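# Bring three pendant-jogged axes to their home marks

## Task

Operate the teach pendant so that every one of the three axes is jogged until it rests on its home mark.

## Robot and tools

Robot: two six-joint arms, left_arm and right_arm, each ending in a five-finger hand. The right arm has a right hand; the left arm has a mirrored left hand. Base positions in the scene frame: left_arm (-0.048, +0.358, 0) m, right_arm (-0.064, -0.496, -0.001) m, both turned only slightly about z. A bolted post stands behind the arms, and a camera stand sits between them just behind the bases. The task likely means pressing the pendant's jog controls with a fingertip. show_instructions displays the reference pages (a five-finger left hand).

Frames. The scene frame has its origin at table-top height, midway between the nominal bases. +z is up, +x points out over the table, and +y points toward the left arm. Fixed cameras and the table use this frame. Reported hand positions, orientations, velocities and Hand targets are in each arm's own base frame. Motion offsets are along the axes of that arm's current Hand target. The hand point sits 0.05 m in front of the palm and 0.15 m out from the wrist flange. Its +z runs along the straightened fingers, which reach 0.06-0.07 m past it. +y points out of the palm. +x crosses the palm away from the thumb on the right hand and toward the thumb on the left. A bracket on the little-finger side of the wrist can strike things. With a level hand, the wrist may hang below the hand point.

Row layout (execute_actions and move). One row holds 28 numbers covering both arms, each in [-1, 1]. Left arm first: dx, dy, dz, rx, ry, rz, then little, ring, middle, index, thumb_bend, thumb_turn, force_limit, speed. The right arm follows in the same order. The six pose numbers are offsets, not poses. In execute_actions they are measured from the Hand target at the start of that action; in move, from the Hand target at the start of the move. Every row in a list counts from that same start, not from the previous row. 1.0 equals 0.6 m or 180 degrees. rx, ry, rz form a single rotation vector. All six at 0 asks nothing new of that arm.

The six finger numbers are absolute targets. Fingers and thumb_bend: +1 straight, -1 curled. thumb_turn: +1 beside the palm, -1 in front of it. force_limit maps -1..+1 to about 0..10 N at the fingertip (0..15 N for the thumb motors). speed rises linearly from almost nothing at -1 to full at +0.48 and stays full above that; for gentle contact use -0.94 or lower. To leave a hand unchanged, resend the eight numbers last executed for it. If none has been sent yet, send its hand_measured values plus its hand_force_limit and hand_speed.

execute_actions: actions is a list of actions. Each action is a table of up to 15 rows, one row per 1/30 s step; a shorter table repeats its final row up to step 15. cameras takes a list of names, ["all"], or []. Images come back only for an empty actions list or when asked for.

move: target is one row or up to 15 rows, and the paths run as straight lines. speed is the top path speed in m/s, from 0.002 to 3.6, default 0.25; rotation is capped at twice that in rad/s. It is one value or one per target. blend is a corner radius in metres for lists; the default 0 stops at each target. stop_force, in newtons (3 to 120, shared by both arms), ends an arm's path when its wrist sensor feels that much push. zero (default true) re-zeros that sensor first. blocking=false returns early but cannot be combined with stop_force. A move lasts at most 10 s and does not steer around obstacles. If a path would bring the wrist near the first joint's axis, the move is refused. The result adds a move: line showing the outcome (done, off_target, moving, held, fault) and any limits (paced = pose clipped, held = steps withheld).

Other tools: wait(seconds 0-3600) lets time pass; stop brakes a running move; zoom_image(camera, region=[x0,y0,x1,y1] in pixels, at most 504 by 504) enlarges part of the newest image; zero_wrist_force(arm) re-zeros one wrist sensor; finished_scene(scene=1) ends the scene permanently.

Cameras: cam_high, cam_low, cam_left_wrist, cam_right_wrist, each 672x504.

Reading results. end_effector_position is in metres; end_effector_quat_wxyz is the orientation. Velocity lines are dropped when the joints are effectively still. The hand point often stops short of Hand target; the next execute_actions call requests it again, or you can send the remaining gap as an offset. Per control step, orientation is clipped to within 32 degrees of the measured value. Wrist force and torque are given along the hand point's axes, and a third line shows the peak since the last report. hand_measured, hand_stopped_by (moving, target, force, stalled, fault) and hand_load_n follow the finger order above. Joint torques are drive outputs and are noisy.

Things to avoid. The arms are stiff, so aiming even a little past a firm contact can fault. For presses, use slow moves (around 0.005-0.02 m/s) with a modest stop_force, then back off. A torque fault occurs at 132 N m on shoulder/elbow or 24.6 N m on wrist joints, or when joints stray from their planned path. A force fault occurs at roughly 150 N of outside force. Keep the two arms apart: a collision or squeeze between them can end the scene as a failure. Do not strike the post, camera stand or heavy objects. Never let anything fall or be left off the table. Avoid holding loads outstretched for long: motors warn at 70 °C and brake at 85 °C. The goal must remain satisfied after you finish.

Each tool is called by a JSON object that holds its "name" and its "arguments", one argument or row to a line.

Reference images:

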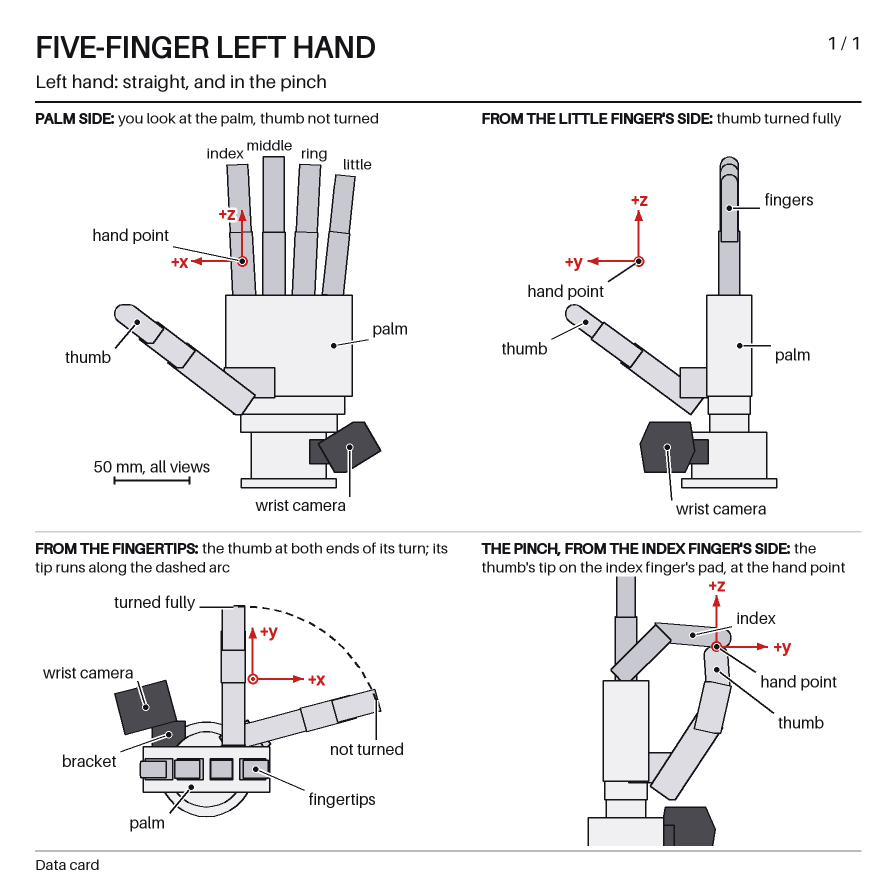

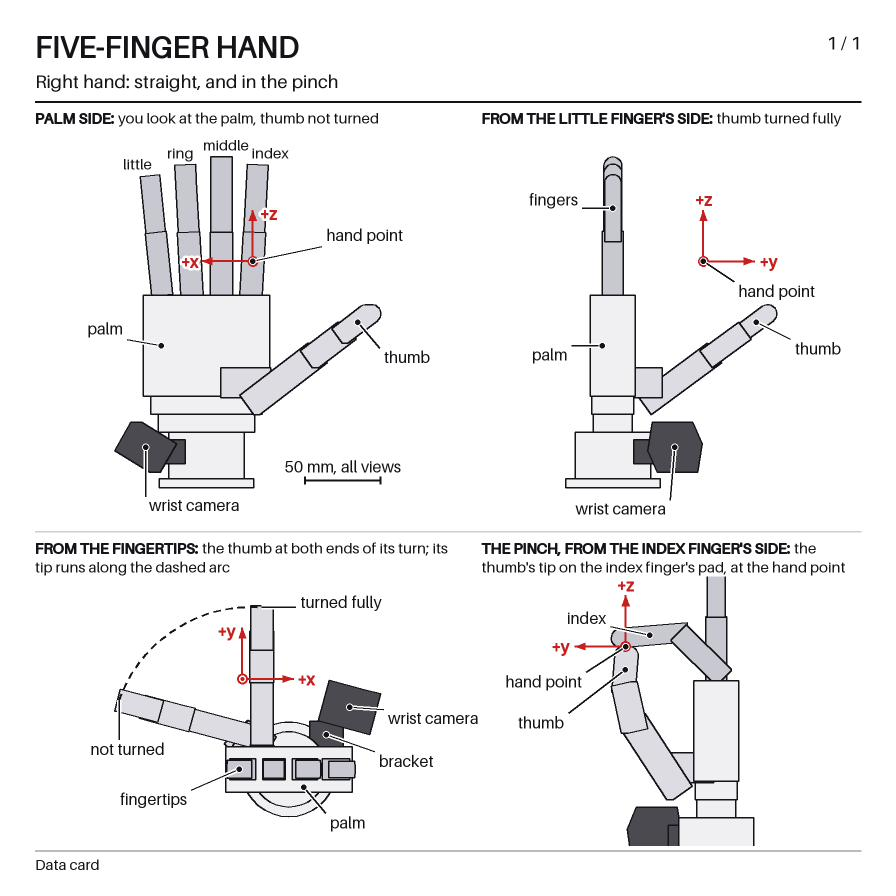

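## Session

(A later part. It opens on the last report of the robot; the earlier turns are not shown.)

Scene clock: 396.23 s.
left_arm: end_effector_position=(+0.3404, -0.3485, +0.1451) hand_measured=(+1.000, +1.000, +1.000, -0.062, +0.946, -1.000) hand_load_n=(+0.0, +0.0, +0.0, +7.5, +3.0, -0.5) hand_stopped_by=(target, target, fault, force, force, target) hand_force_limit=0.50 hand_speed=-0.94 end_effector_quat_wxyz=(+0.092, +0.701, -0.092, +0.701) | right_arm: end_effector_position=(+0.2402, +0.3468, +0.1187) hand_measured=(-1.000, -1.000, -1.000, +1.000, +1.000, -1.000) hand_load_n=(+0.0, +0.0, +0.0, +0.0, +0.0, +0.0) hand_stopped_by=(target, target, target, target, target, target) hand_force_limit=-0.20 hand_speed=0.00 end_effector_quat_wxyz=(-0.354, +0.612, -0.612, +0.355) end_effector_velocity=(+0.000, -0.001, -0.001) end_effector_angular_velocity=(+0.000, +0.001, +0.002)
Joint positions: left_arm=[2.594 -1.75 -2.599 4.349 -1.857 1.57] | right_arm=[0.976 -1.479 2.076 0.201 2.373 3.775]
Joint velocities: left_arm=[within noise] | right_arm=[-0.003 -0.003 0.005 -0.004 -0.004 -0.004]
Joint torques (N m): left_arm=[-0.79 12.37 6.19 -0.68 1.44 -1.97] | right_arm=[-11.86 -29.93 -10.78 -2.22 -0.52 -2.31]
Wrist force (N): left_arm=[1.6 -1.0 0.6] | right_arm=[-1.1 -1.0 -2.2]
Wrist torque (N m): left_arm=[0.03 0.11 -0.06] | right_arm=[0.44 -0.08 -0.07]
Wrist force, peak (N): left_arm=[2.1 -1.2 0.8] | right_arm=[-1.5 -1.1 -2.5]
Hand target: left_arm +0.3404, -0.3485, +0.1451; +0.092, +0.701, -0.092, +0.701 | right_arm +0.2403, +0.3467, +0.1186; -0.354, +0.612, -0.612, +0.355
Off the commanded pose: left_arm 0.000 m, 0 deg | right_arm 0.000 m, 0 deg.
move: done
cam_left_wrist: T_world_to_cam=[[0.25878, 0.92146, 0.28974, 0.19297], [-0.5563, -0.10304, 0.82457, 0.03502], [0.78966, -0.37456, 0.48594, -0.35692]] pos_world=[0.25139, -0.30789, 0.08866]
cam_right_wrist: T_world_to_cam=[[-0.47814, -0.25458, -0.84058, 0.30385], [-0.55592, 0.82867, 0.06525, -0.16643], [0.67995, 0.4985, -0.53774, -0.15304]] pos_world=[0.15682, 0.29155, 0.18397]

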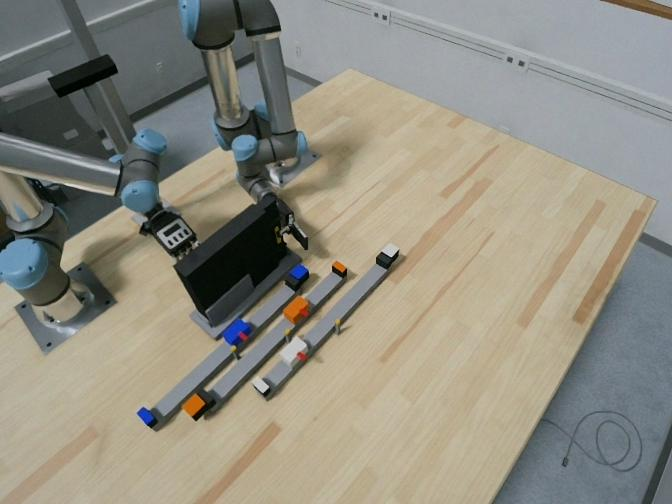

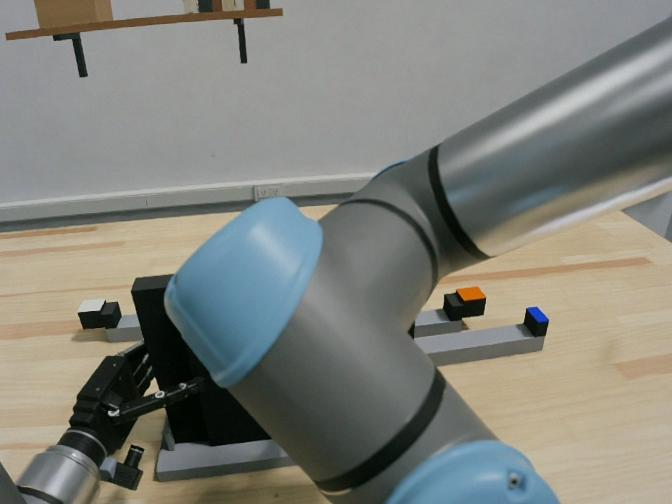

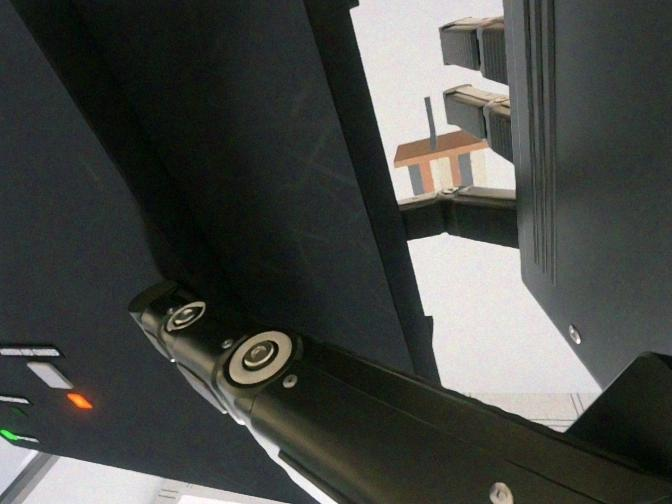

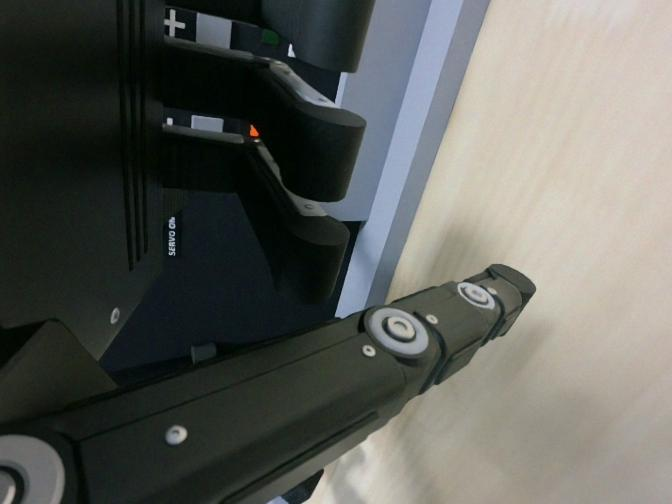

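{"name": "move", "arguments": {
  "target": [0,0,0,0,0,0,1,1,0.2,-0.08,0.85,-1,0.5,-0.94,0,-0.0083,0.0144,0,0,0,-1,-1,-1,1,1,-1,-0.2,0],
  "speed": 0.03,
  "cameras": ["cam_right_wrist", "cam_left_wrist", "cam_high"]
}}

Scene clock: 410.40 s.
left_arm: end_effector_position=(+0.3404, -0.3485, +0.1451) hand_measured=(+1.000, +1.000, +1.000, -0.062, +0.946, -1.000) hand_load_n=(+0.0, +0.0, +0.0, +7.5, +3.0, -0.5) hand_stopped_by=(target, target, fault, force, force, target) hand_force_limit=0.50 hand_speed=-0.94 end_effector_quat_wxyz=(+0.092, +0.701, -0.092, +0.701) | right_arm: end_effector_position=(+0.2501, +0.3467, +0.1186) hand_measured=(-1.000, -1.000, -1.000, +1.000, +1.000, -1.000) hand_load_n=(+0.0, +0.0, +0.0, +0.0, +0.0, +0.0) hand_stopped_by=(target, target, target, target, target, target) hand_force_limit=-0.20 hand_speed=0.00 end_effector_quat_wxyz=(-0.354, +0.612, -0.612, +0.355)
Joint positions: left_arm=[2.594 -1.75 -2.599 4.349 -1.857 1.57] | right_arm=[0.948 -1.48 2.074 0.185 2.354 3.747]
Joint torques (N m): left_arm=[0.15 8.23 5.86 -0.72 1.59 -1.95] | right_arm=[-11.68 -30.25 -23.4 -2.05 -0.79 -2.13]
Wrist force (N): left_arm=[1.8 -0.9 0.4] | right_arm=[-1.4 -1.0 -2.3]
Wrist torque (N m): left_arm=[0.05 0.08 -0.04] | right_arm=[0.46 -0.05 -0.10]
Wrist force, peak (N): left_arm=[2.2 -1.1 0.6] | right_arm=[-1.3 -1.4 -2.1]
Hand target: left_arm +0.3404, -0.3485, +0.1451; +0.092, +0.701, -0.092, +0.701 | right_arm +0.2502, +0.3467, +0.1186; -0.354, +0.612, -0.612, +0.355
Off the commanded pose: left_arm 0.000 m, 0 deg | right_arm 0.000 m, 0 deg.
move: done
cam_left_wrist: T_world_to_cam=[[0.25878, 0.92146, 0.28974, 0.19297], [-0.5563, -0.10304, 0.82457, 0.03502], [0.78966, -0.37456, 0.48594, -0.35692]] pos_world=[0.25139, -0.30789, 0.08866]
cam_right_wrist: T_world_to_cam=[[-0.47802, -0.25458, -0.84064, 0.30852], [-0.55602, 0.8286, 0.06524, -0.16072], [0.67995, 0.4986, -0.53765, -0.15971]] pos_world=[0.16672, 0.29135, 0.18397]
Images, in order (width x height): cam_high 672x504, cam_left_wrist 672x504, cam_right_wrist 672x504.

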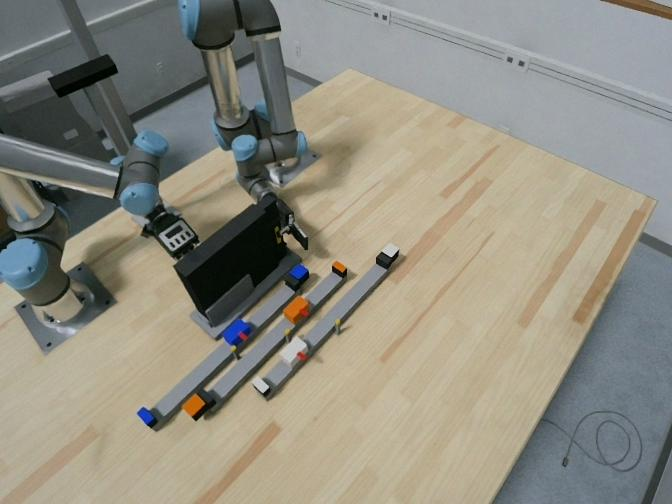

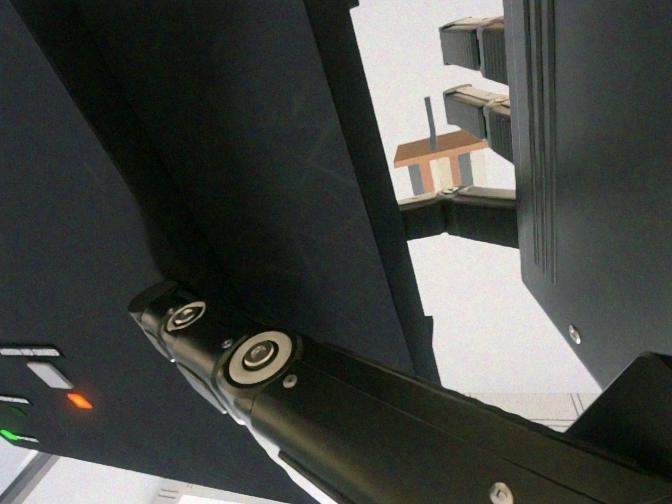

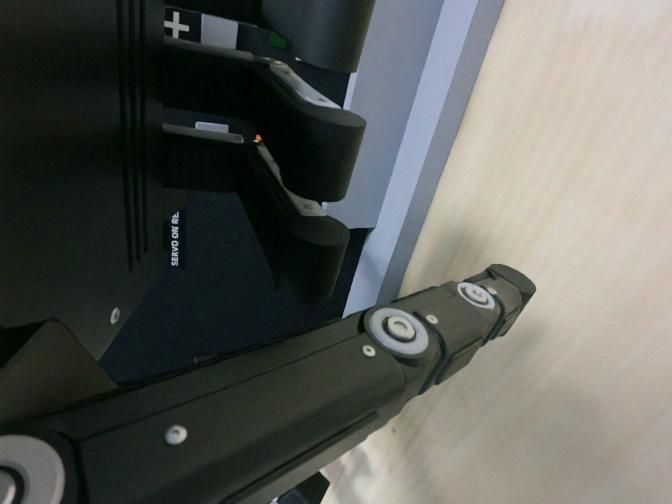

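{"name": "move", "arguments": {
  "target": [0,0,0,0,0,0,1,1,0.2,-0.08,0.85,-1,0.5,-0.94,0,-0.0117,0.0202,0,0,0,-1,-1,-1,1,1,-1,-0.2,0],
  "speed": 0.005,
  "stop_force": 5,
  "cameras": ["cam_high", "cam_left_wrist"]
}}

{"name": "move", "arguments": {
  "target": [0,0,0,0,0,0,1,1,0.2,-0.08,0.85,-1,0.5,-0.94,0,0.0067,-0.0115,0,0,0,-1,-1,-1,1,1,-1,-0.2,0],
  "speed": 0.06,
  "cameras": ["cam_high", "cam_right_wrist"]
}}

{"name": "zoom_image", "arguments": {
  "camera": "cam_high",
  "region": [210, 290, 360, 390]
}}

Scene clock: 417.17 s.
left_arm: end_effector_position=(+0.3404, -0.3485, +0.1451) hand_measured=(+1.000, +1.000, +1.000, -0.062, +0.946, -1.000) hand_load_n=(+0.0, +0.0, +0.0, +7.0, +3.5, -0.5) hand_stopped_by=(target, target, fault, force, force, target) hand_force_limit=0.50 hand_speed=-0.94 end_effector_quat_wxyz=(+0.092, +0.701, -0.092, +0.701) | right_arm: end_effector_position=(+0.2579, +0.3467, +0.1187) hand_measured=(-1.000, -1.000, -1.000, +1.000, +1.000, -1.000) hand_load_n=(+0.0, +0.0, +0.0, -0.5, +0.0, +0.0) hand_stopped_by=(target, target, target, target, target, target) hand_force_limit=-0.20 hand_speed=0.00 end_effector_quat_wxyz=(-0.354, +0.612, -0.612, +0.355)
Joint positions: left_arm=[2.594 -1.75 -2.599 4.349 -1.857 1.57] | right_arm=[0.927 -1.48 2.07 0.173 2.338 3.726]
Joint torques (N m): left_arm=[-0.83 3.85 5.88 -0.76 1.52 -2.05] | right_arm=[8.58 -18.57 -11.44 3.17 2.31 2.3]
Wrist force (N): left_arm=[1.1 -0.3 1.7] | right_arm=[-0.3 -0.7 -7.6]
Wrist torque (N m): left_arm=[0.12 0.17 -0.08] | right_arm=[0.79 0.01 -0.05]
Wrist force, peak (N): left_arm=[2.2 -1.1 0.5] | right_arm=[-1.3 -1.0 -11.2]
Hand target: left_arm +0.3404, -0.3485, +0.1451; +0.092, +0.701, -0.092, +0.701 | right_arm +0.2579, +0.3467, +0.1187; -0.354, +0.612, -0.612, +0.355 (not the last commanded pose)
Off the commanded pose: left_arm 0.000 m, 0 deg | right_arm 0.006 m, 0 deg.
move: contact (right_arm)
cam_left_wrist: T_world_to_cam=[[0.25878, 0.92146, 0.28974, 0.19297], [-0.5563, -0.10304, 0.82457, 0.03502], [0.78966, -0.37456, 0.48594, -0.35692]] pos_world=[0.25139, -0.30789, 0.08866]

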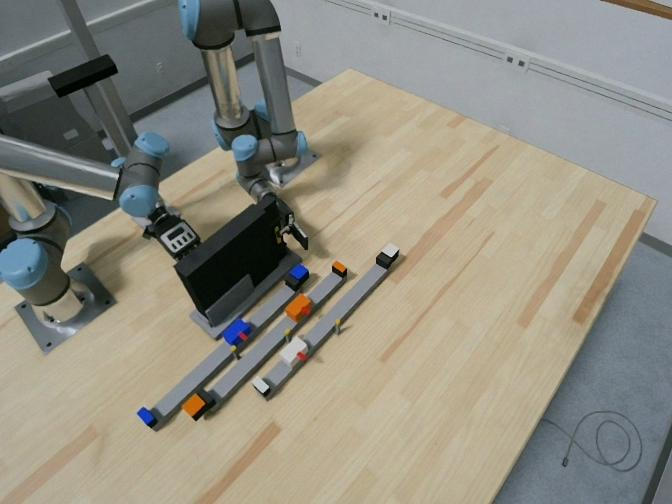

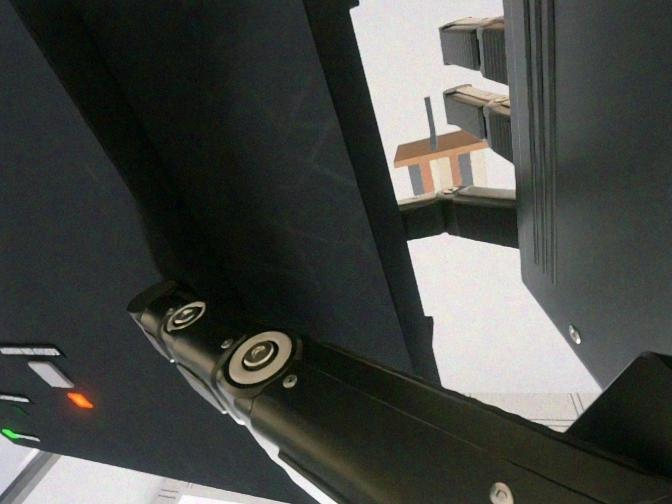

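Scene clock: 417.83 s.
left_arm: end_effector_position=(+0.3404, -0.3485, +0.1451) hand_measured=(+1.000, +1.000, +1.000, -0.062, +0.946, -1.000) hand_load_n=(+0.0, +0.0, +0.0, +7.0, +3.5, -0.5) hand_stopped_by=(target, target, fault, force, force, target) hand_force_limit=0.50 hand_speed=-0.94 end_effector_quat_wxyz=(+0.092, +0.701, -0.092, +0.701) | right_arm: end_effector_position=(+0.2501, +0.3467, +0.1187) hand_measured=(-1.000, -1.000, -1.000, +1.000, +1.000, -1.000) hand_load_n=(+0.0, +0.0, +0.0, +0.0, +0.0, +0.0) hand_stopped_by=(target, target, target, target, target, target) hand_force_limit=-0.20 hand_speed=0.00 end_effector_quat_wxyz=(-0.354, +0.612, -0.612, +0.355)
Joint positions: left_arm=[2.594 -1.75 -2.599 4.349 -1.857 1.57] | right_arm=[0.948 -1.48 2.074 0.185 2.354 3.747]
Joint torques (N m): left_arm=[-0.61 3.44 5.53 -0.76 1.53 -2.03] | right_arm=[8.41 -15 -10.36 3.68 2.09 2.63]
Wrist force (N): left_arm=[1.2 -0.2 1.6] | right_arm=[-1.4 -1.0 -1.7]
Wrist torque (N m): left_arm=[0.14 0.15 -0.08] | right_arm=[0.44 -0.05 -0.19]
Wrist force, peak (N): left_arm=[1.5 -0.2 1.7] | right_arm=[-0.3 -0.8 -7.2]
Hand target: left_arm +0.3404, -0.3485, +0.1451; +0.092, +0.701, -0.092, +0.701 | right_arm +0.2500, +0.3467, +0.1187; -0.354, +0.612, -0.612, +0.355
Off the commanded pose: left_arm 0.000 m, 0 deg | right_arm 0.000 m, 0 deg.
move: done
cam_right_wrist: T_world_to_cam=[[-0.47794, -0.25441, -0.84074, 0.30856], [-0.55605, 0.82858, 0.06536, -0.16074], [0.67999, 0.49873, -0.53748, -0.15974]] pos_world=[0.16672, 0.29135, 0.18407]

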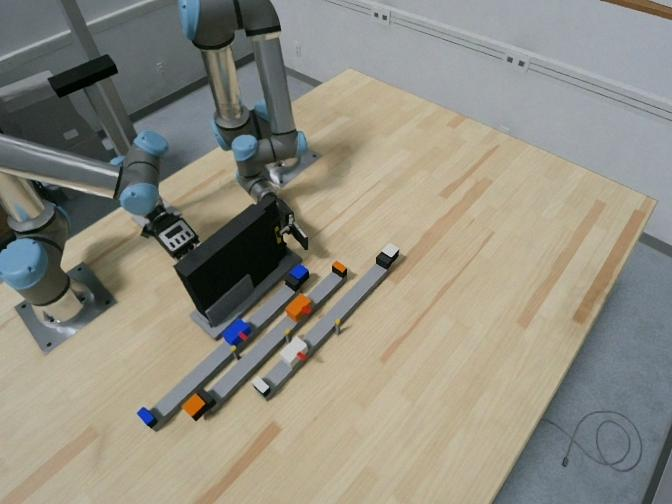

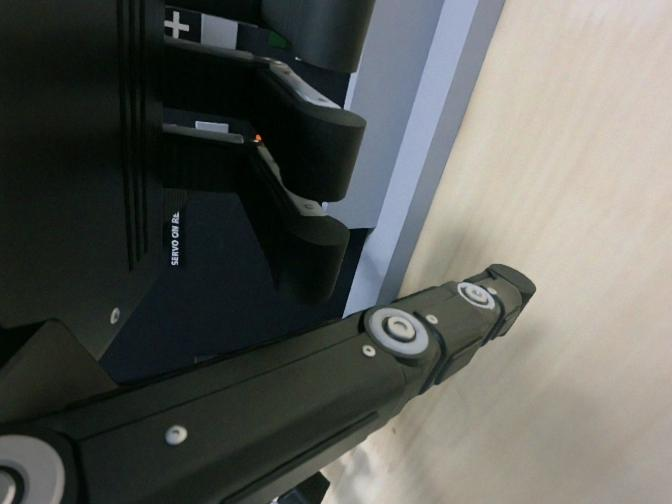

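Scaled by 3.360.

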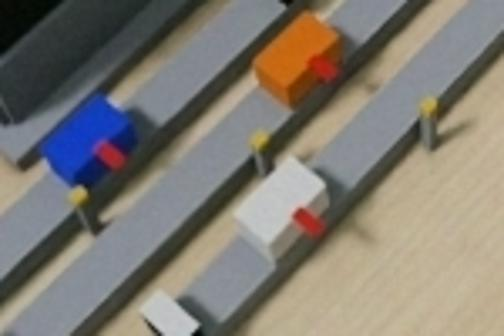

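{"name": "move", "arguments": {
  "target": [0,0,0,0,0,0,1,1,0.2,-0.08,0.85,-1,0.5,-0.94,0.0775,0.0019,-0.0066,0,0,0,-1,-1,-1,1,1,-1,-0.2,0],
  "speed": 0.06,
  "cameras": ["cam_high", "cam_right_wrist", "cam_low"]
}}

{"name": "zoom_image", "arguments": {
  "camera": "cam_high",
  "region": [110, 170, 280, 300]
}}

Scene clock: 426.57 s.
left_arm: end_effector_position=(+0.3404, -0.3485, +0.1451) hand_measured=(+1.000, +1.000, +1.000, -0.062, +0.946, -1.000) hand_load_n=(+0.0, +0.0, +0.0, +7.0, +3.5, -1.0) hand_stopped_by=(target, target, fault, force, force, target) hand_force_limit=0.50 hand_speed=-0.94 end_effector_quat_wxyz=(+0.092, +0.701, -0.092, +0.701) | right_arm: end_effector_position=(+0.2460, +0.3003, +0.1197) hand_measured=(-1.000, -1.000, -1.000, +1.000, +1.000, -1.000) hand_load_n=(+0.0, +0.0, +0.0, +0.0, +0.0, +0.0) hand_stopped_by=(target, target, target, target, target, target) hand_force_limit=-0.20 hand_speed=0.00 end_effector_quat_wxyz=(-0.354, +0.612, -0.612, +0.355)
Joint positions: left_arm=[2.594 -1.75 -2.599 4.349 -1.857 1.57] | right_arm=[0.853 -1.618 2.2 0.136 2.284 3.658]
Joint torques (N m): left_arm=[-0.5 4.46 5.9 -0.56 1.28 -2.02] | right_arm=[-11.58 -23.59 -9.66 -1.8 -0.53 -2.26]
Wrist force (N): left_arm=[1.1 -0.5 1.3] | right_arm=[-1.7 -1.6 -1.7]
Wrist torque (N m): left_arm=[0.12 0.15 -0.07] | right_arm=[0.34 0.01 -0.17]
Wrist force, peak (N): left_arm=[1.3 -0.5 2.0] | right_arm=[-2.1 -1.2 -2.1]
Hand target: left_arm +0.3404, -0.3485, +0.1451; +0.092, +0.701, -0.092, +0.701 | right_arm +0.2459, +0.3002, +0.1197; -0.354, +0.612, -0.612, +0.355
Off the commanded pose: left_arm 0.000 m, 0 deg | right_arm 0.000 m, 0 deg.
move: done
cam_right_wrist: T_world_to_cam=[[-0.47803, -0.2545, -0.84066, 0.29564], [-0.55595, 0.82865, 0.06527, -0.12479], [0.68, 0.49857, -0.53761, -0.13319]] pos_world=[0.16251, 0.24505, 0.18507]
Images, in order (width x height): cam_high 672x504, cam_low 672x504, cam_right_wrist 672x504.

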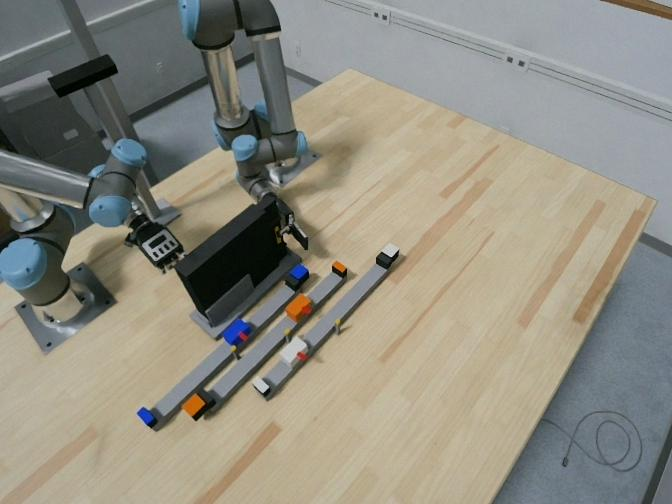

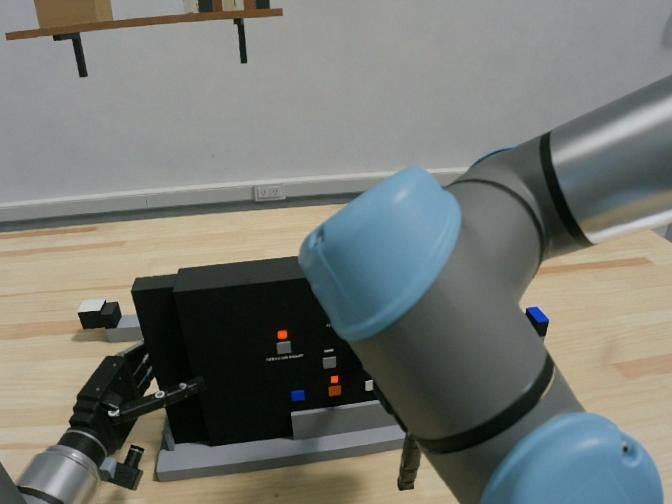

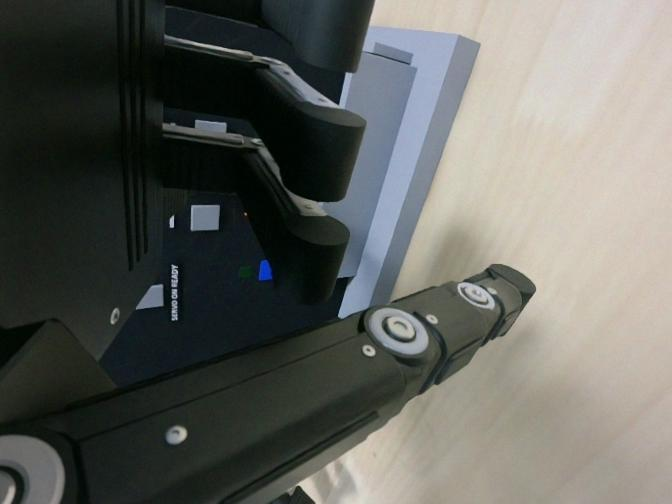

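Scaled by 2.965.

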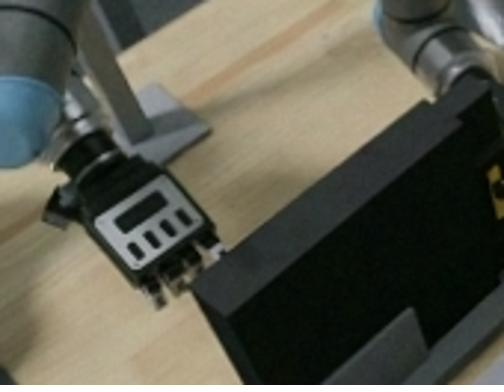

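{"name": "move", "arguments": {
  "target": [
    [0,0,0,0,0,0,1,1,0.2,-0.08,0.85,-1,0.5,-0.94,0,-0.0075,0.013,0,0,0,-1,-1,-1,1,1,-1,-0.2,0],
    [0,0,0,0,0,0,1,1,0.2,-0.08,0.85,-1,0.5,-0.94,0,-0.0167,0.0289,0,0,0,-1,-1,-1,1,1,-1,-0.2,0]
  ],
  "speed": [0.03, 0.005],
  "stop_force": 5,
  "cameras": ["cam_high"]
}}

{"name": "wait", "arguments": {
  "seconds": 1.0,
  "cameras": ["cam_high"]
}}

{"name": "move", "arguments": {
  "target": [0,0,0,0,0,0,1,1,0.2,-0.08,0.85,-1,0.5,-0.94,0,0.005,-0.00866,0,0,0,-1,-1,-1,1,1,-1,-0.2,0],
  "speed": 0.06,
  "cameras": ["cam_high"]
}}

{"name": "zoom_image", "arguments": {
  "camera": "cam_high",
  "region": [210, 290, 360, 390]
}}

Scene clock: 435.03 s.
left_arm: end_effector_position=(+0.3404, -0.3485, +0.1451) hand_measured=(+1.000, +1.000, +1.000, -0.062, +0.946, -1.000) hand_load_n=(+0.0, +0.0, +0.0, +7.0, +3.5, -0.5) hand_stopped_by=(target, target, fault, force, force, target) hand_force_limit=0.50 hand_speed=-0.94 end_effector_quat_wxyz=(+0.092, +0.701, -0.092, +0.701) | right_arm: end_effector_position=(+0.2607, +0.3002, +0.1198) hand_measured=(-1.000, -1.000, -1.000, +1.000, +1.000, -1.000) hand_load_n=(+0.5, +0.0, +0.0, -0.5, +0.0, +0.0) hand_stopped_by=(target, target, target, target, target, target) hand_force_limit=-0.20 hand_speed=0.00 end_effector_quat_wxyz=(-0.354, +0.612, -0.612, +0.355)
Joint positions: left_arm=[2.594 -1.75 -2.599 4.349 -1.857 1.57] | right_arm=[0.808 -1.616 2.193 0.117 2.249 3.62]
Joint torques (N m): left_arm=[-0.49 4.53 6.01 -0.59 1.23 -2.17] | right_arm=[7.84 -17.21 -10.98 2.95 2.51 2.42]
Wrist force (N): left_arm=[1.4 -0.3 1.6] | right_arm=[-2.1 -0.8 -7.8]
Wrist torque (N m): left_arm=[0.13 0.12 -0.07] | right_arm=[0.80 0.02 -0.16]
Wrist force, peak (N): left_arm=[1.5 -0.4 1.8] | right_arm=[-3.4 -1.0 -11.3]
Hand target: left_arm +0.3404, -0.3485, +0.1451; +0.092, +0.701, -0.092, +0.701 | right_arm +0.2607, +0.3002, +0.1198; -0.354, +0.612, -0.612, +0.355 (not the last commanded pose)
Off the commanded pose: left_arm 0.000 m, 0 deg | right_arm 0.005 m, 0 deg.
move: contact (right_arm); path passed 1 of 2 targets

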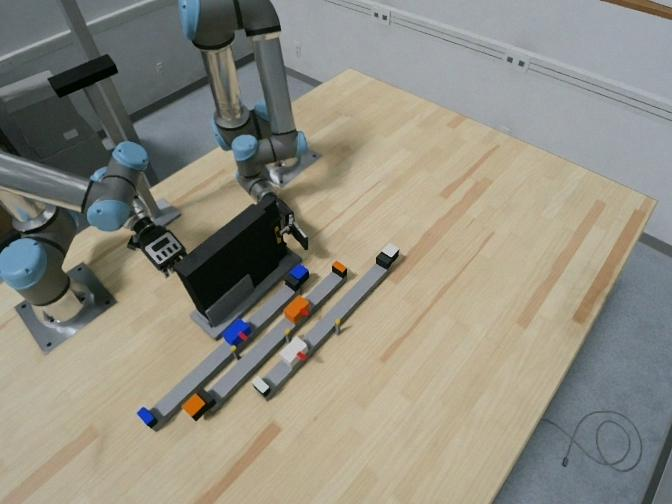

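Scene clock: 436.03 s.
left_arm: end_effector_position=(+0.3404, -0.3485, +0.1451) hand_measured=(+1.000, +1.000, +1.000, -0.062, +0.946, -1.000) hand_load_n=(+0.0, +0.0, +0.0, +7.0, +3.5, -0.5) hand_stopped_by=(target, target, fault, force, force, target) hand_force_limit=0.50 hand_speed=-0.94 end_effector_quat_wxyz=(+0.092, +0.701, -0.092, +0.701) | right_arm: end_effector_position=(+0.2607, +0.3002, +0.1198) hand_measured=(-1.000, -1.000, -1.000, +1.000, +1.000, -1.000) hand_load_n=(+0.0, +0.0, +0.0, -0.5, +0.0, +0.0) hand_stopped_by=(target, target, target, target, target, target) hand_force_limit=-0.20 hand_speed=0.00 end_effector_quat_wxyz=(-0.354, +0.612, -0.612, +0.355)
Joint positions: left_arm=[2.594 -1.75 -2.599 4.349 -1.857 1.57] | right_arm=[0.808 -1.616 2.193 0.117 2.249 3.62]
Joint torques (N m): left_arm=[-0.69 4.19 7 -0.45 1.14 -2.04] | right_arm=[7.9 -20.34 -10.85 3.03 2.57 2.42]
Wrist force (N): left_arm=[1.0 -0.4 1.5] | right_arm=[-2.0 -0.9 -7.9]
Wrist torque (N m): left_arm=[0.11 0.18 -0.09] | right_arm=[0.80 0.02 -0.16]
Wrist force, peak (N): left_arm=[1.4 -0.4 1.8] | right_arm=[-2.2 -0.9 -8.0]
Hand target: left_arm +0.3404, -0.3485, +0.1451; +0.092, +0.701, -0.092, +0.701 | right_arm +0.2607, +0.3002, +0.1198; -0.354, +0.612, -0.612, +0.355 (not the last commanded pose)
Off the commanded pose: left_arm 0.000 m, 0 deg | right_arm 0.005 m, 0 deg.
wait: 1.00 s; at rest by 0.17 s

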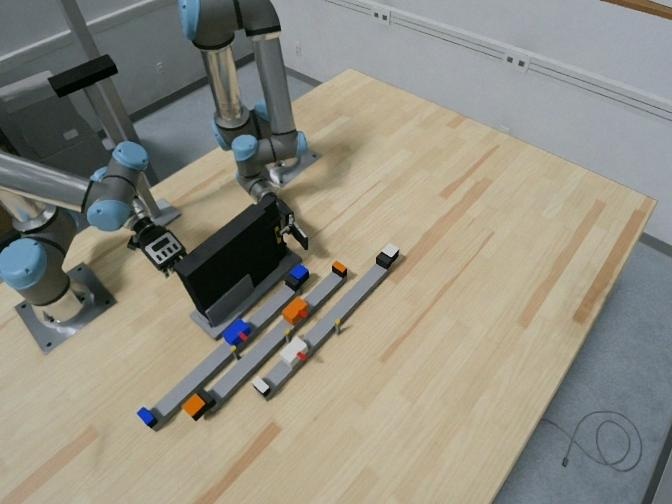

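Scene clock: 436.63 s.
left_arm: end_effector_position=(+0.3404, -0.3485, +0.1451) hand_measured=(+1.000, +1.000, +1.000, -0.062, +0.946, -1.000) hand_load_n=(+0.0, +0.0, -0.5, +7.0, +3.5, -0.5) hand_stopped_by=(target, target, fault, force, force, target) hand_force_limit=0.50 hand_speed=-0.94 end_effector_quat_wxyz=(+0.092, +0.701, -0.092, +0.701) | right_arm: end_effector_position=(+0.2548, +0.3002, +0.1198) hand_measured=(-1.000, -1.000, -1.000, +1.000, +1.000, -1.000) hand_load_n=(+0.0, +0.0, +0.0, -0.5, +0.0, +0.0) hand_stopped_by=(target, target, target, target, target, target) hand_force_limit=-0.20 hand_speed=0.00 end_effector_quat_wxyz=(-0.354, +0.612, -0.612, +0.355)
Joint positions: left_arm=[2.594 -1.75 -2.599 4.349 -1.857 1.57] | right_arm=[0.825 -1.618 2.196 0.124 2.263 3.634]
Joint torques (N m): left_arm=[-1.65 4.8 6.58 -0.61 1.28 -1.91] | right_arm=[10.51 -24.63 -11.03 3.44 2.48 2.7]
Wrist force (N): left_arm=[1.1 -0.5 1.5] | right_arm=[-1.0 -1.2 -1.8]
Wrist torque (N m): left_arm=[0.10 0.15 -0.08] | right_arm=[0.40 -0.11 -0.21]
Wrist force, peak (N): left_arm=[1.3 -0.3 2.0] | right_arm=[-2.1 -1.1 -7.9]
Hand target: left_arm +0.3404, -0.3485, +0.1451; +0.092, +0.701, -0.092, +0.701 | right_arm +0.2547, +0.3002, +0.1198; -0.354, +0.612, -0.612, +0.355
Off the commanded pose: left_arm 0.000 m, 0 deg | right_arm 0.000 m, 0 deg.
move: done

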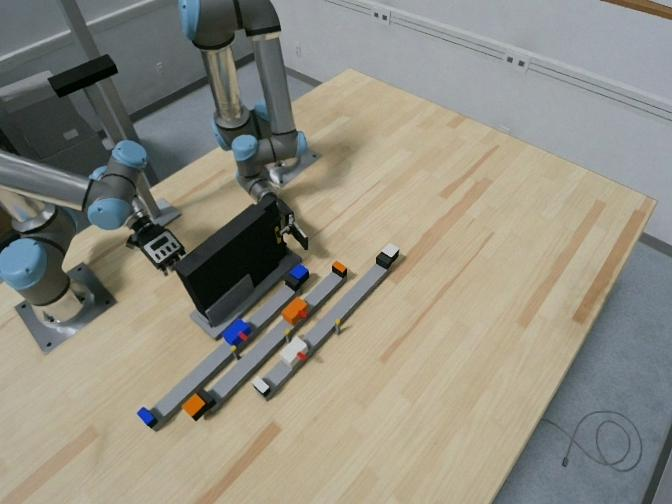

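Scaled by 3.360.

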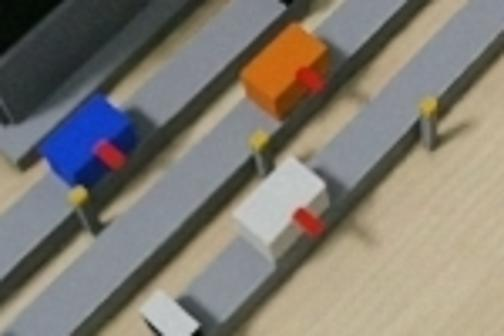

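{"name": "move", "arguments": {
  "target": [
    [0,0,0,0,0,0,1,1,0.2,-0.08,0.85,-1,0.5,-0.94,0,-0.0025,0.0043,0,0,0,-1,-1,-1,1,1,-1,-0.2,0],
    [0,0,0,0,0,0,1,1,0.2,-0.08,0.85,-1,0.5,-0.94,0,-0.0117,0.0202,0,0,0,-1,-1,-1,1,1,-1,-0.2,0]
  ],
  "speed": [0.03, 0.005],
  "stop_force": 5,
  "cameras": ["cam_high"]
}}

{"name": "zoom_image", "arguments": {
  "camera": "cam_high",
  "region": [250, 290, 350, 370]
}}

{"name": "wait", "arguments": {
  "seconds": 2.5,
  "cameras": ["cam_high"]
}}

{"name": "zoom_image", "arguments": {
  "camera": "cam_high",
  "region": [250, 290, 350, 370]
}}

{"name": "wait", "arguments": {
  "seconds": 1.0,
  "cameras": ["cam_high"]
}}

{"name": "zoom_image", "arguments": {
  "camera": "cam_high",
  "region": [250, 290, 350, 370]
}}

{"name": "move", "arguments": {
  "target": [0,0,0,0,0,0,1,1,0.2,-0.08,0.85,-1,0.5,-0.94,0,0.005,-0.00866,0,0,0,-1,-1,-1,1,1,-1,-0.2,0],
  "speed": 0.06,
  "cameras": ["cam_high"]
}}

{"name": "zoom_image", "arguments": {
  "camera": "cam_high",
  "region": [250, 290, 350, 370]
}}

Scene clock: 450.57 s.
left_arm: end_effector_position=(+0.3404, -0.3485, +0.1451) hand_measured=(+1.000, +1.000, +1.000, -0.062, +0.946, -1.000) hand_load_n=(+0.0, +0.0, +0.0, +7.0, +3.5, -0.5) hand_stopped_by=(target, target, fault, force, force, target) hand_force_limit=0.50 hand_speed=-0.94 end_effector_quat_wxyz=(+0.092, +0.701, -0.092, +0.701) | right_arm: end_effector_position=(+0.2607, +0.3002, +0.1198) hand_measured=(-1.000, -1.000, -1.000, +1.000, +1.000, -1.000) hand_load_n=(+0.0, +0.0, +0.0, -0.5, +0.0, +0.0) hand_stopped_by=(target, target, target, target, target, target) hand_force_limit=-0.20 hand_speed=0.00 end_effector_quat_wxyz=(-0.354, +0.612, -0.612, +0.355)
Joint positions: left_arm=[2.594 -1.75 -2.599 4.349 -1.857 1.57] | right_arm=[0.807 -1.616 2.193 0.117 2.249 3.62]
Joint torques (N m): left_arm=[-1.33 5.49 7.14 -0.7 1.07 -2.12] | right_arm=[7.45 -15.24 -11.11 2.83 2.59 2.49]
Wrist force (N): left_arm=[1.3 -0.7 1.7] | right_arm=[-2.1 -1.2 -8.7]
Wrist torque (N m): left_arm=[0.05 0.13 -0.05] | right_arm=[0.80 0.04 -0.17]
Wrist force, peak (N): left_arm=[1.5 -0.4 1.9] | right_arm=[-3.2 -0.8 -12.9]
Hand target: left_arm +0.3404, -0.3485, +0.1451; +0.092, +0.701, -0.092, +0.701 | right_arm +0.2607, +0.3002, +0.1198; -0.354, +0.612, -0.612, +0.355 (not the last commanded pose)
Off the commanded pose: left_arm 0.000 m, 0 deg | right_arm 0.008 m, 0 deg.
move: contact (right_arm); path passed 1 of 2 targets

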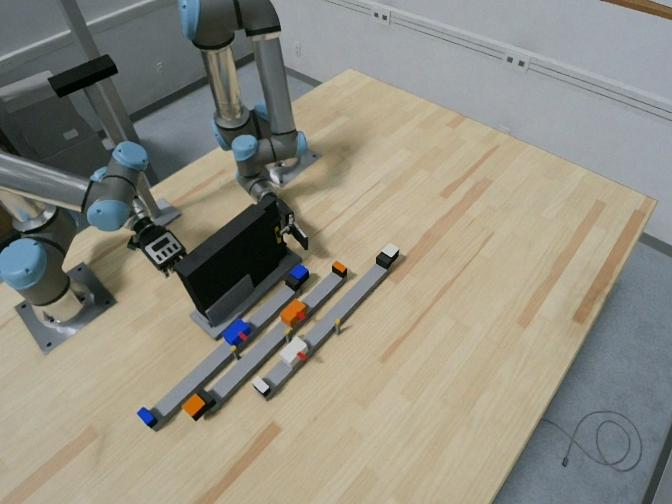

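Scaled by 5.040.

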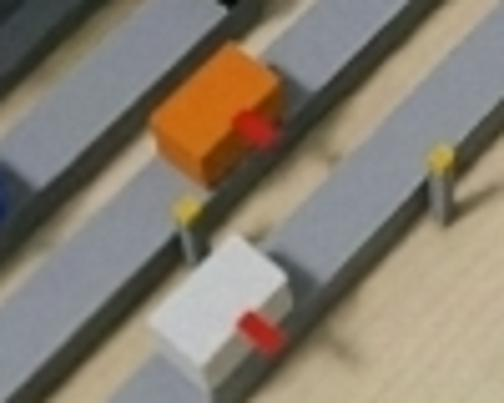

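Scene clock: 453.07 s.
left_arm: end_effector_position=(+0.3404, -0.3485, +0.1451) hand_measured=(+1.000, +1.000, +1.000, -0.062, +0.946, -1.000) hand_load_n=(+0.0, +0.0, +0.0, +7.0, +3.5, -0.5) hand_stopped_by=(target, target, fault, force, force, target) hand_force_limit=0.50 hand_speed=-0.94 end_effector_quat_wxyz=(+0.092, +0.701, -0.092, +0.701) | right_arm: end_effector_position=(+0.2607, +0.3002, +0.1198) hand_measured=(-1.000, -1.000, -1.000, +1.000, +1.000, -1.000) hand_load_n=(+0.0, +0.0, +0.0, -0.5, +0.0, +0.0) hand_stopped_by=(target, target, target, target, target, target) hand_force_limit=-0.20 hand_speed=0.00 end_effector_quat_wxyz=(-0.354, +0.612, -0.612, +0.355)
Joint positions: left_arm=[2.594 -1.75 -2.599 4.349 -1.857 1.57] | right_arm=[0.807 -1.616 2.193 0.117 2.249 3.62]
Joint torques (N m): left_arm=[-1.33 3.7 6.71 -0.64 0.99 -2.01] | right_arm=[7.87 -20.02 -11.12 2.79 2.42 2.36]
Wrist force (N): left_arm=[1.4 -0.5 1.7] | right_arm=[-2.1 -1.1 -8.5]
Wrist torque (N m): left_arm=[0.09 0.13 -0.07] | right_arm=[0.81 0.02 -0.17]
Wrist force, peak (N): left_arm=[1.5 -0.5 1.7] | right_arm=[-2.2 -1.2 -8.8]
Hand target: left_arm +0.3404, -0.3485, +0.1451; +0.092, +0.701, -0.092, +0.701 | right_arm +0.2607, +0.3002, +0.1198; -0.354, +0.612, -0.612, +0.355 (not the last commanded pose)
Off the commanded pose: left_arm 0.000 m, 0 deg | right_arm 0.008 m, 0 deg.
wait: 2.50 s; at rest by 0.17 s

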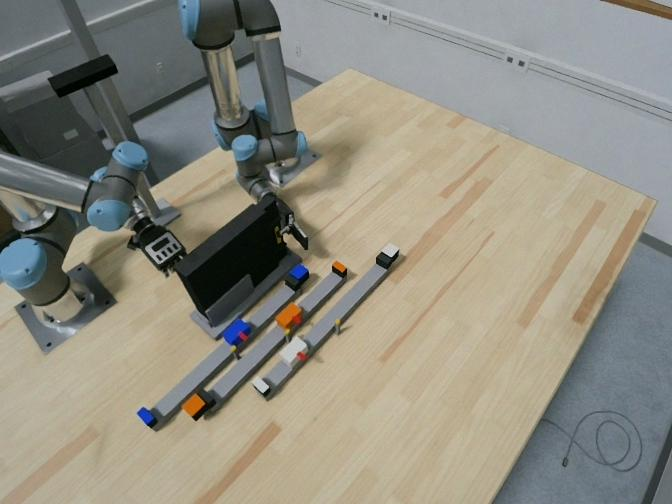

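Scaled by 5.040.

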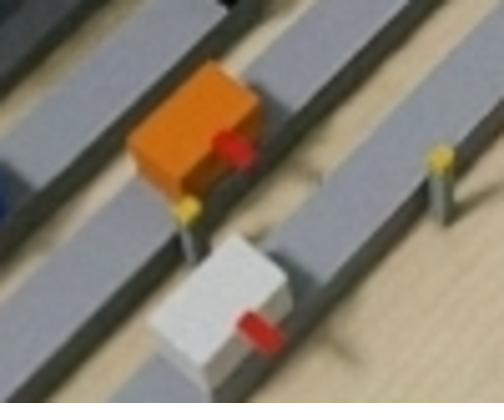

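Scene clock: 454.07 s.
left_arm: end_effector_position=(+0.3404, -0.3485, +0.1451) hand_measured=(+1.000, +1.000, +1.000, -0.062, +0.946, -1.000) hand_load_n=(+0.0, +0.0, +0.0, +7.0, +3.5, -0.5) hand_stopped_by=(target, target, fault, force, force, target) hand_force_limit=0.50 hand_speed=-0.94 end_effector_quat_wxyz=(+0.092, +0.701, -0.092, +0.701) | right_arm: end_effector_position=(+0.2607, +0.3002, +0.1198) hand_measured=(-1.000, -1.000, -1.000, +1.000, +1.000, -1.000) hand_load_n=(+0.0, +0.0, +0.0, -0.5, +0.0, +0.0) hand_stopped_by=(target, target, target, target, target, target) hand_force_limit=-0.20 hand_speed=0.00 end_effector_quat_wxyz=(-0.354, +0.612, -0.612, +0.355)
Joint positions: left_arm=[2.594 -1.75 -2.599 4.349 -1.857 1.57] | right_arm=[0.807 -1.616 2.193 0.117 2.249 3.62]
Joint torques (N m): left_arm=[-0.17 5.05 6.3 -0.61 1.1 -2.04] | right_arm=[7.77 -19.8 -10.67 2.8 2.55 2.45]
Wrist force (N): left_arm=[1.0 -0.5 1.6] | right_arm=[-2.1 -1.2 -8.6]
Wrist torque (N m): left_arm=[0.08 0.17 -0.08] | right_arm=[0.79 0.03 -0.16]
Wrist force, peak (N): left_arm=[1.3 -0.5 1.9] | right_arm=[-2.4 -1.1 -8.8]
Hand target: left_arm +0.3404, -0.3485, +0.1451; +0.092, +0.701, -0.092, +0.701 | right_arm +0.2607, +0.3002, +0.1198; -0.354, +0.612, -0.612, +0.355 (not the last commanded pose)
Off the commanded pose: left_arm 0.000 m, 0 deg | right_arm 0.008 m, 0 deg.
wait: 1.00 s; at rest by 0.17 s

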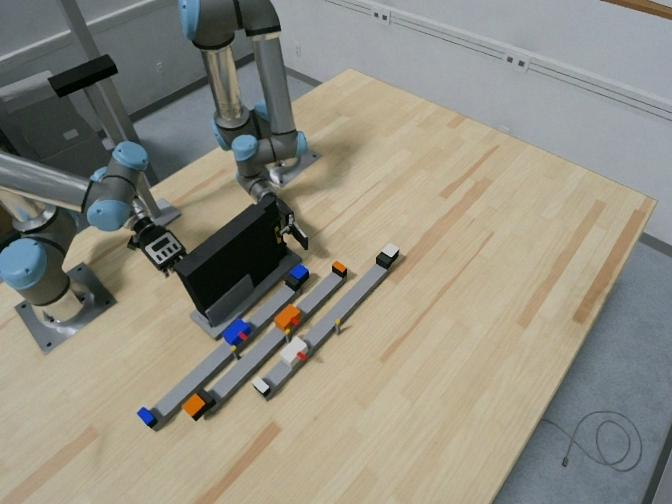

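Scaled by 5.040.

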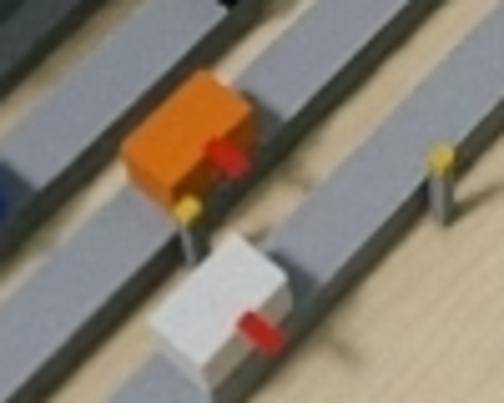

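Scene clock: 454.67 s.
left_arm: end_effector_position=(+0.3404, -0.3485, +0.1451) hand_measured=(+1.000, +1.000, +1.000, -0.062, +0.946, -1.000) hand_load_n=(+0.0, +0.0, +0.0, +7.0, +3.5, -0.5) hand_stopped_by=(target, target, fault, force, force, target) hand_force_limit=0.50 hand_speed=-0.94 end_effector_quat_wxyz=(+0.092, +0.701, -0.092, +0.701) | right_arm: end_effector_position=(+0.2549, +0.3002, +0.1198) hand_measured=(-1.000, -1.000, -1.000, +1.000, +1.000, -1.000) hand_load_n=(+0.0, +0.0, +0.0, +0.0, -0.5, +0.0) hand_stopped_by=(target, target, target, target, target, target) hand_force_limit=-0.20 hand_speed=0.00 end_effector_quat_wxyz=(-0.354, +0.612, -0.612, +0.355)
Joint positions: left_arm=[2.594 -1.75 -2.599 4.349 -1.857 1.57] | right_arm=[0.825 -1.618 2.196 0.124 2.263 3.634]
Joint torques (N m): left_arm=[-0.38 4.85 7.18 -0.46 1.14 -1.94] | right_arm=[8.65 -24.07 -10.69 3.28 2.03 2.46]
Wrist force (N): left_arm=[1.0 -0.3 1.2] | right_arm=[-1.1 -1.3 -2.1]
Wrist torque (N m): left_arm=[0.15 0.16 -0.09] | right_arm=[0.41 -0.08 -0.21]
Wrist force, peak (N): left_arm=[1.4 -0.3 1.9] | right_arm=[-2.2 -1.1 -8.1]
Hand target: left_arm +0.3404, -0.3485, +0.1451; +0.092, +0.701, -0.092, +0.701 | right_arm +0.2547, +0.3002, +0.1198; -0.354, +0.612, -0.612, +0.355
Off the commanded pose: left_arm 0.000 m, 0 deg | right_arm 0.000 m, 0 deg.
move: done

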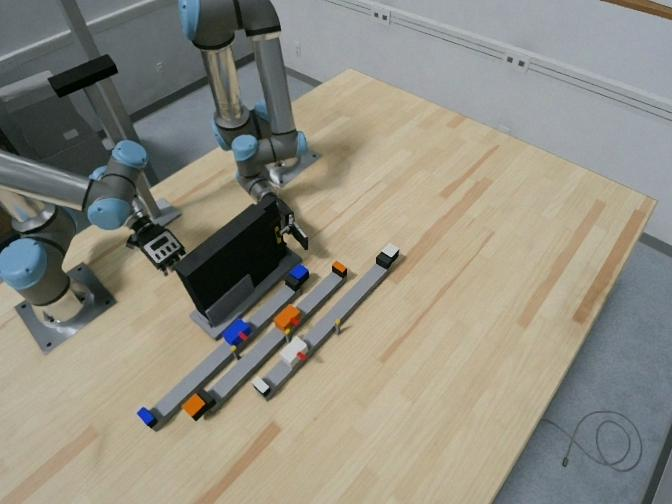

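Scaled by 5.040.

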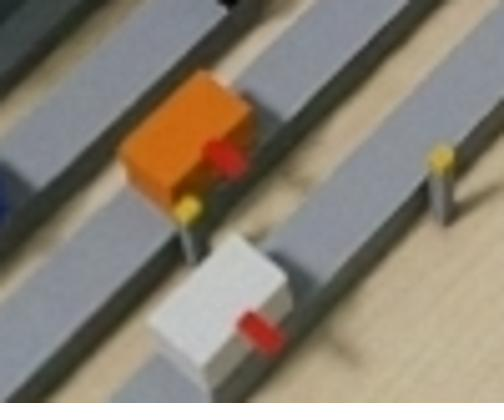

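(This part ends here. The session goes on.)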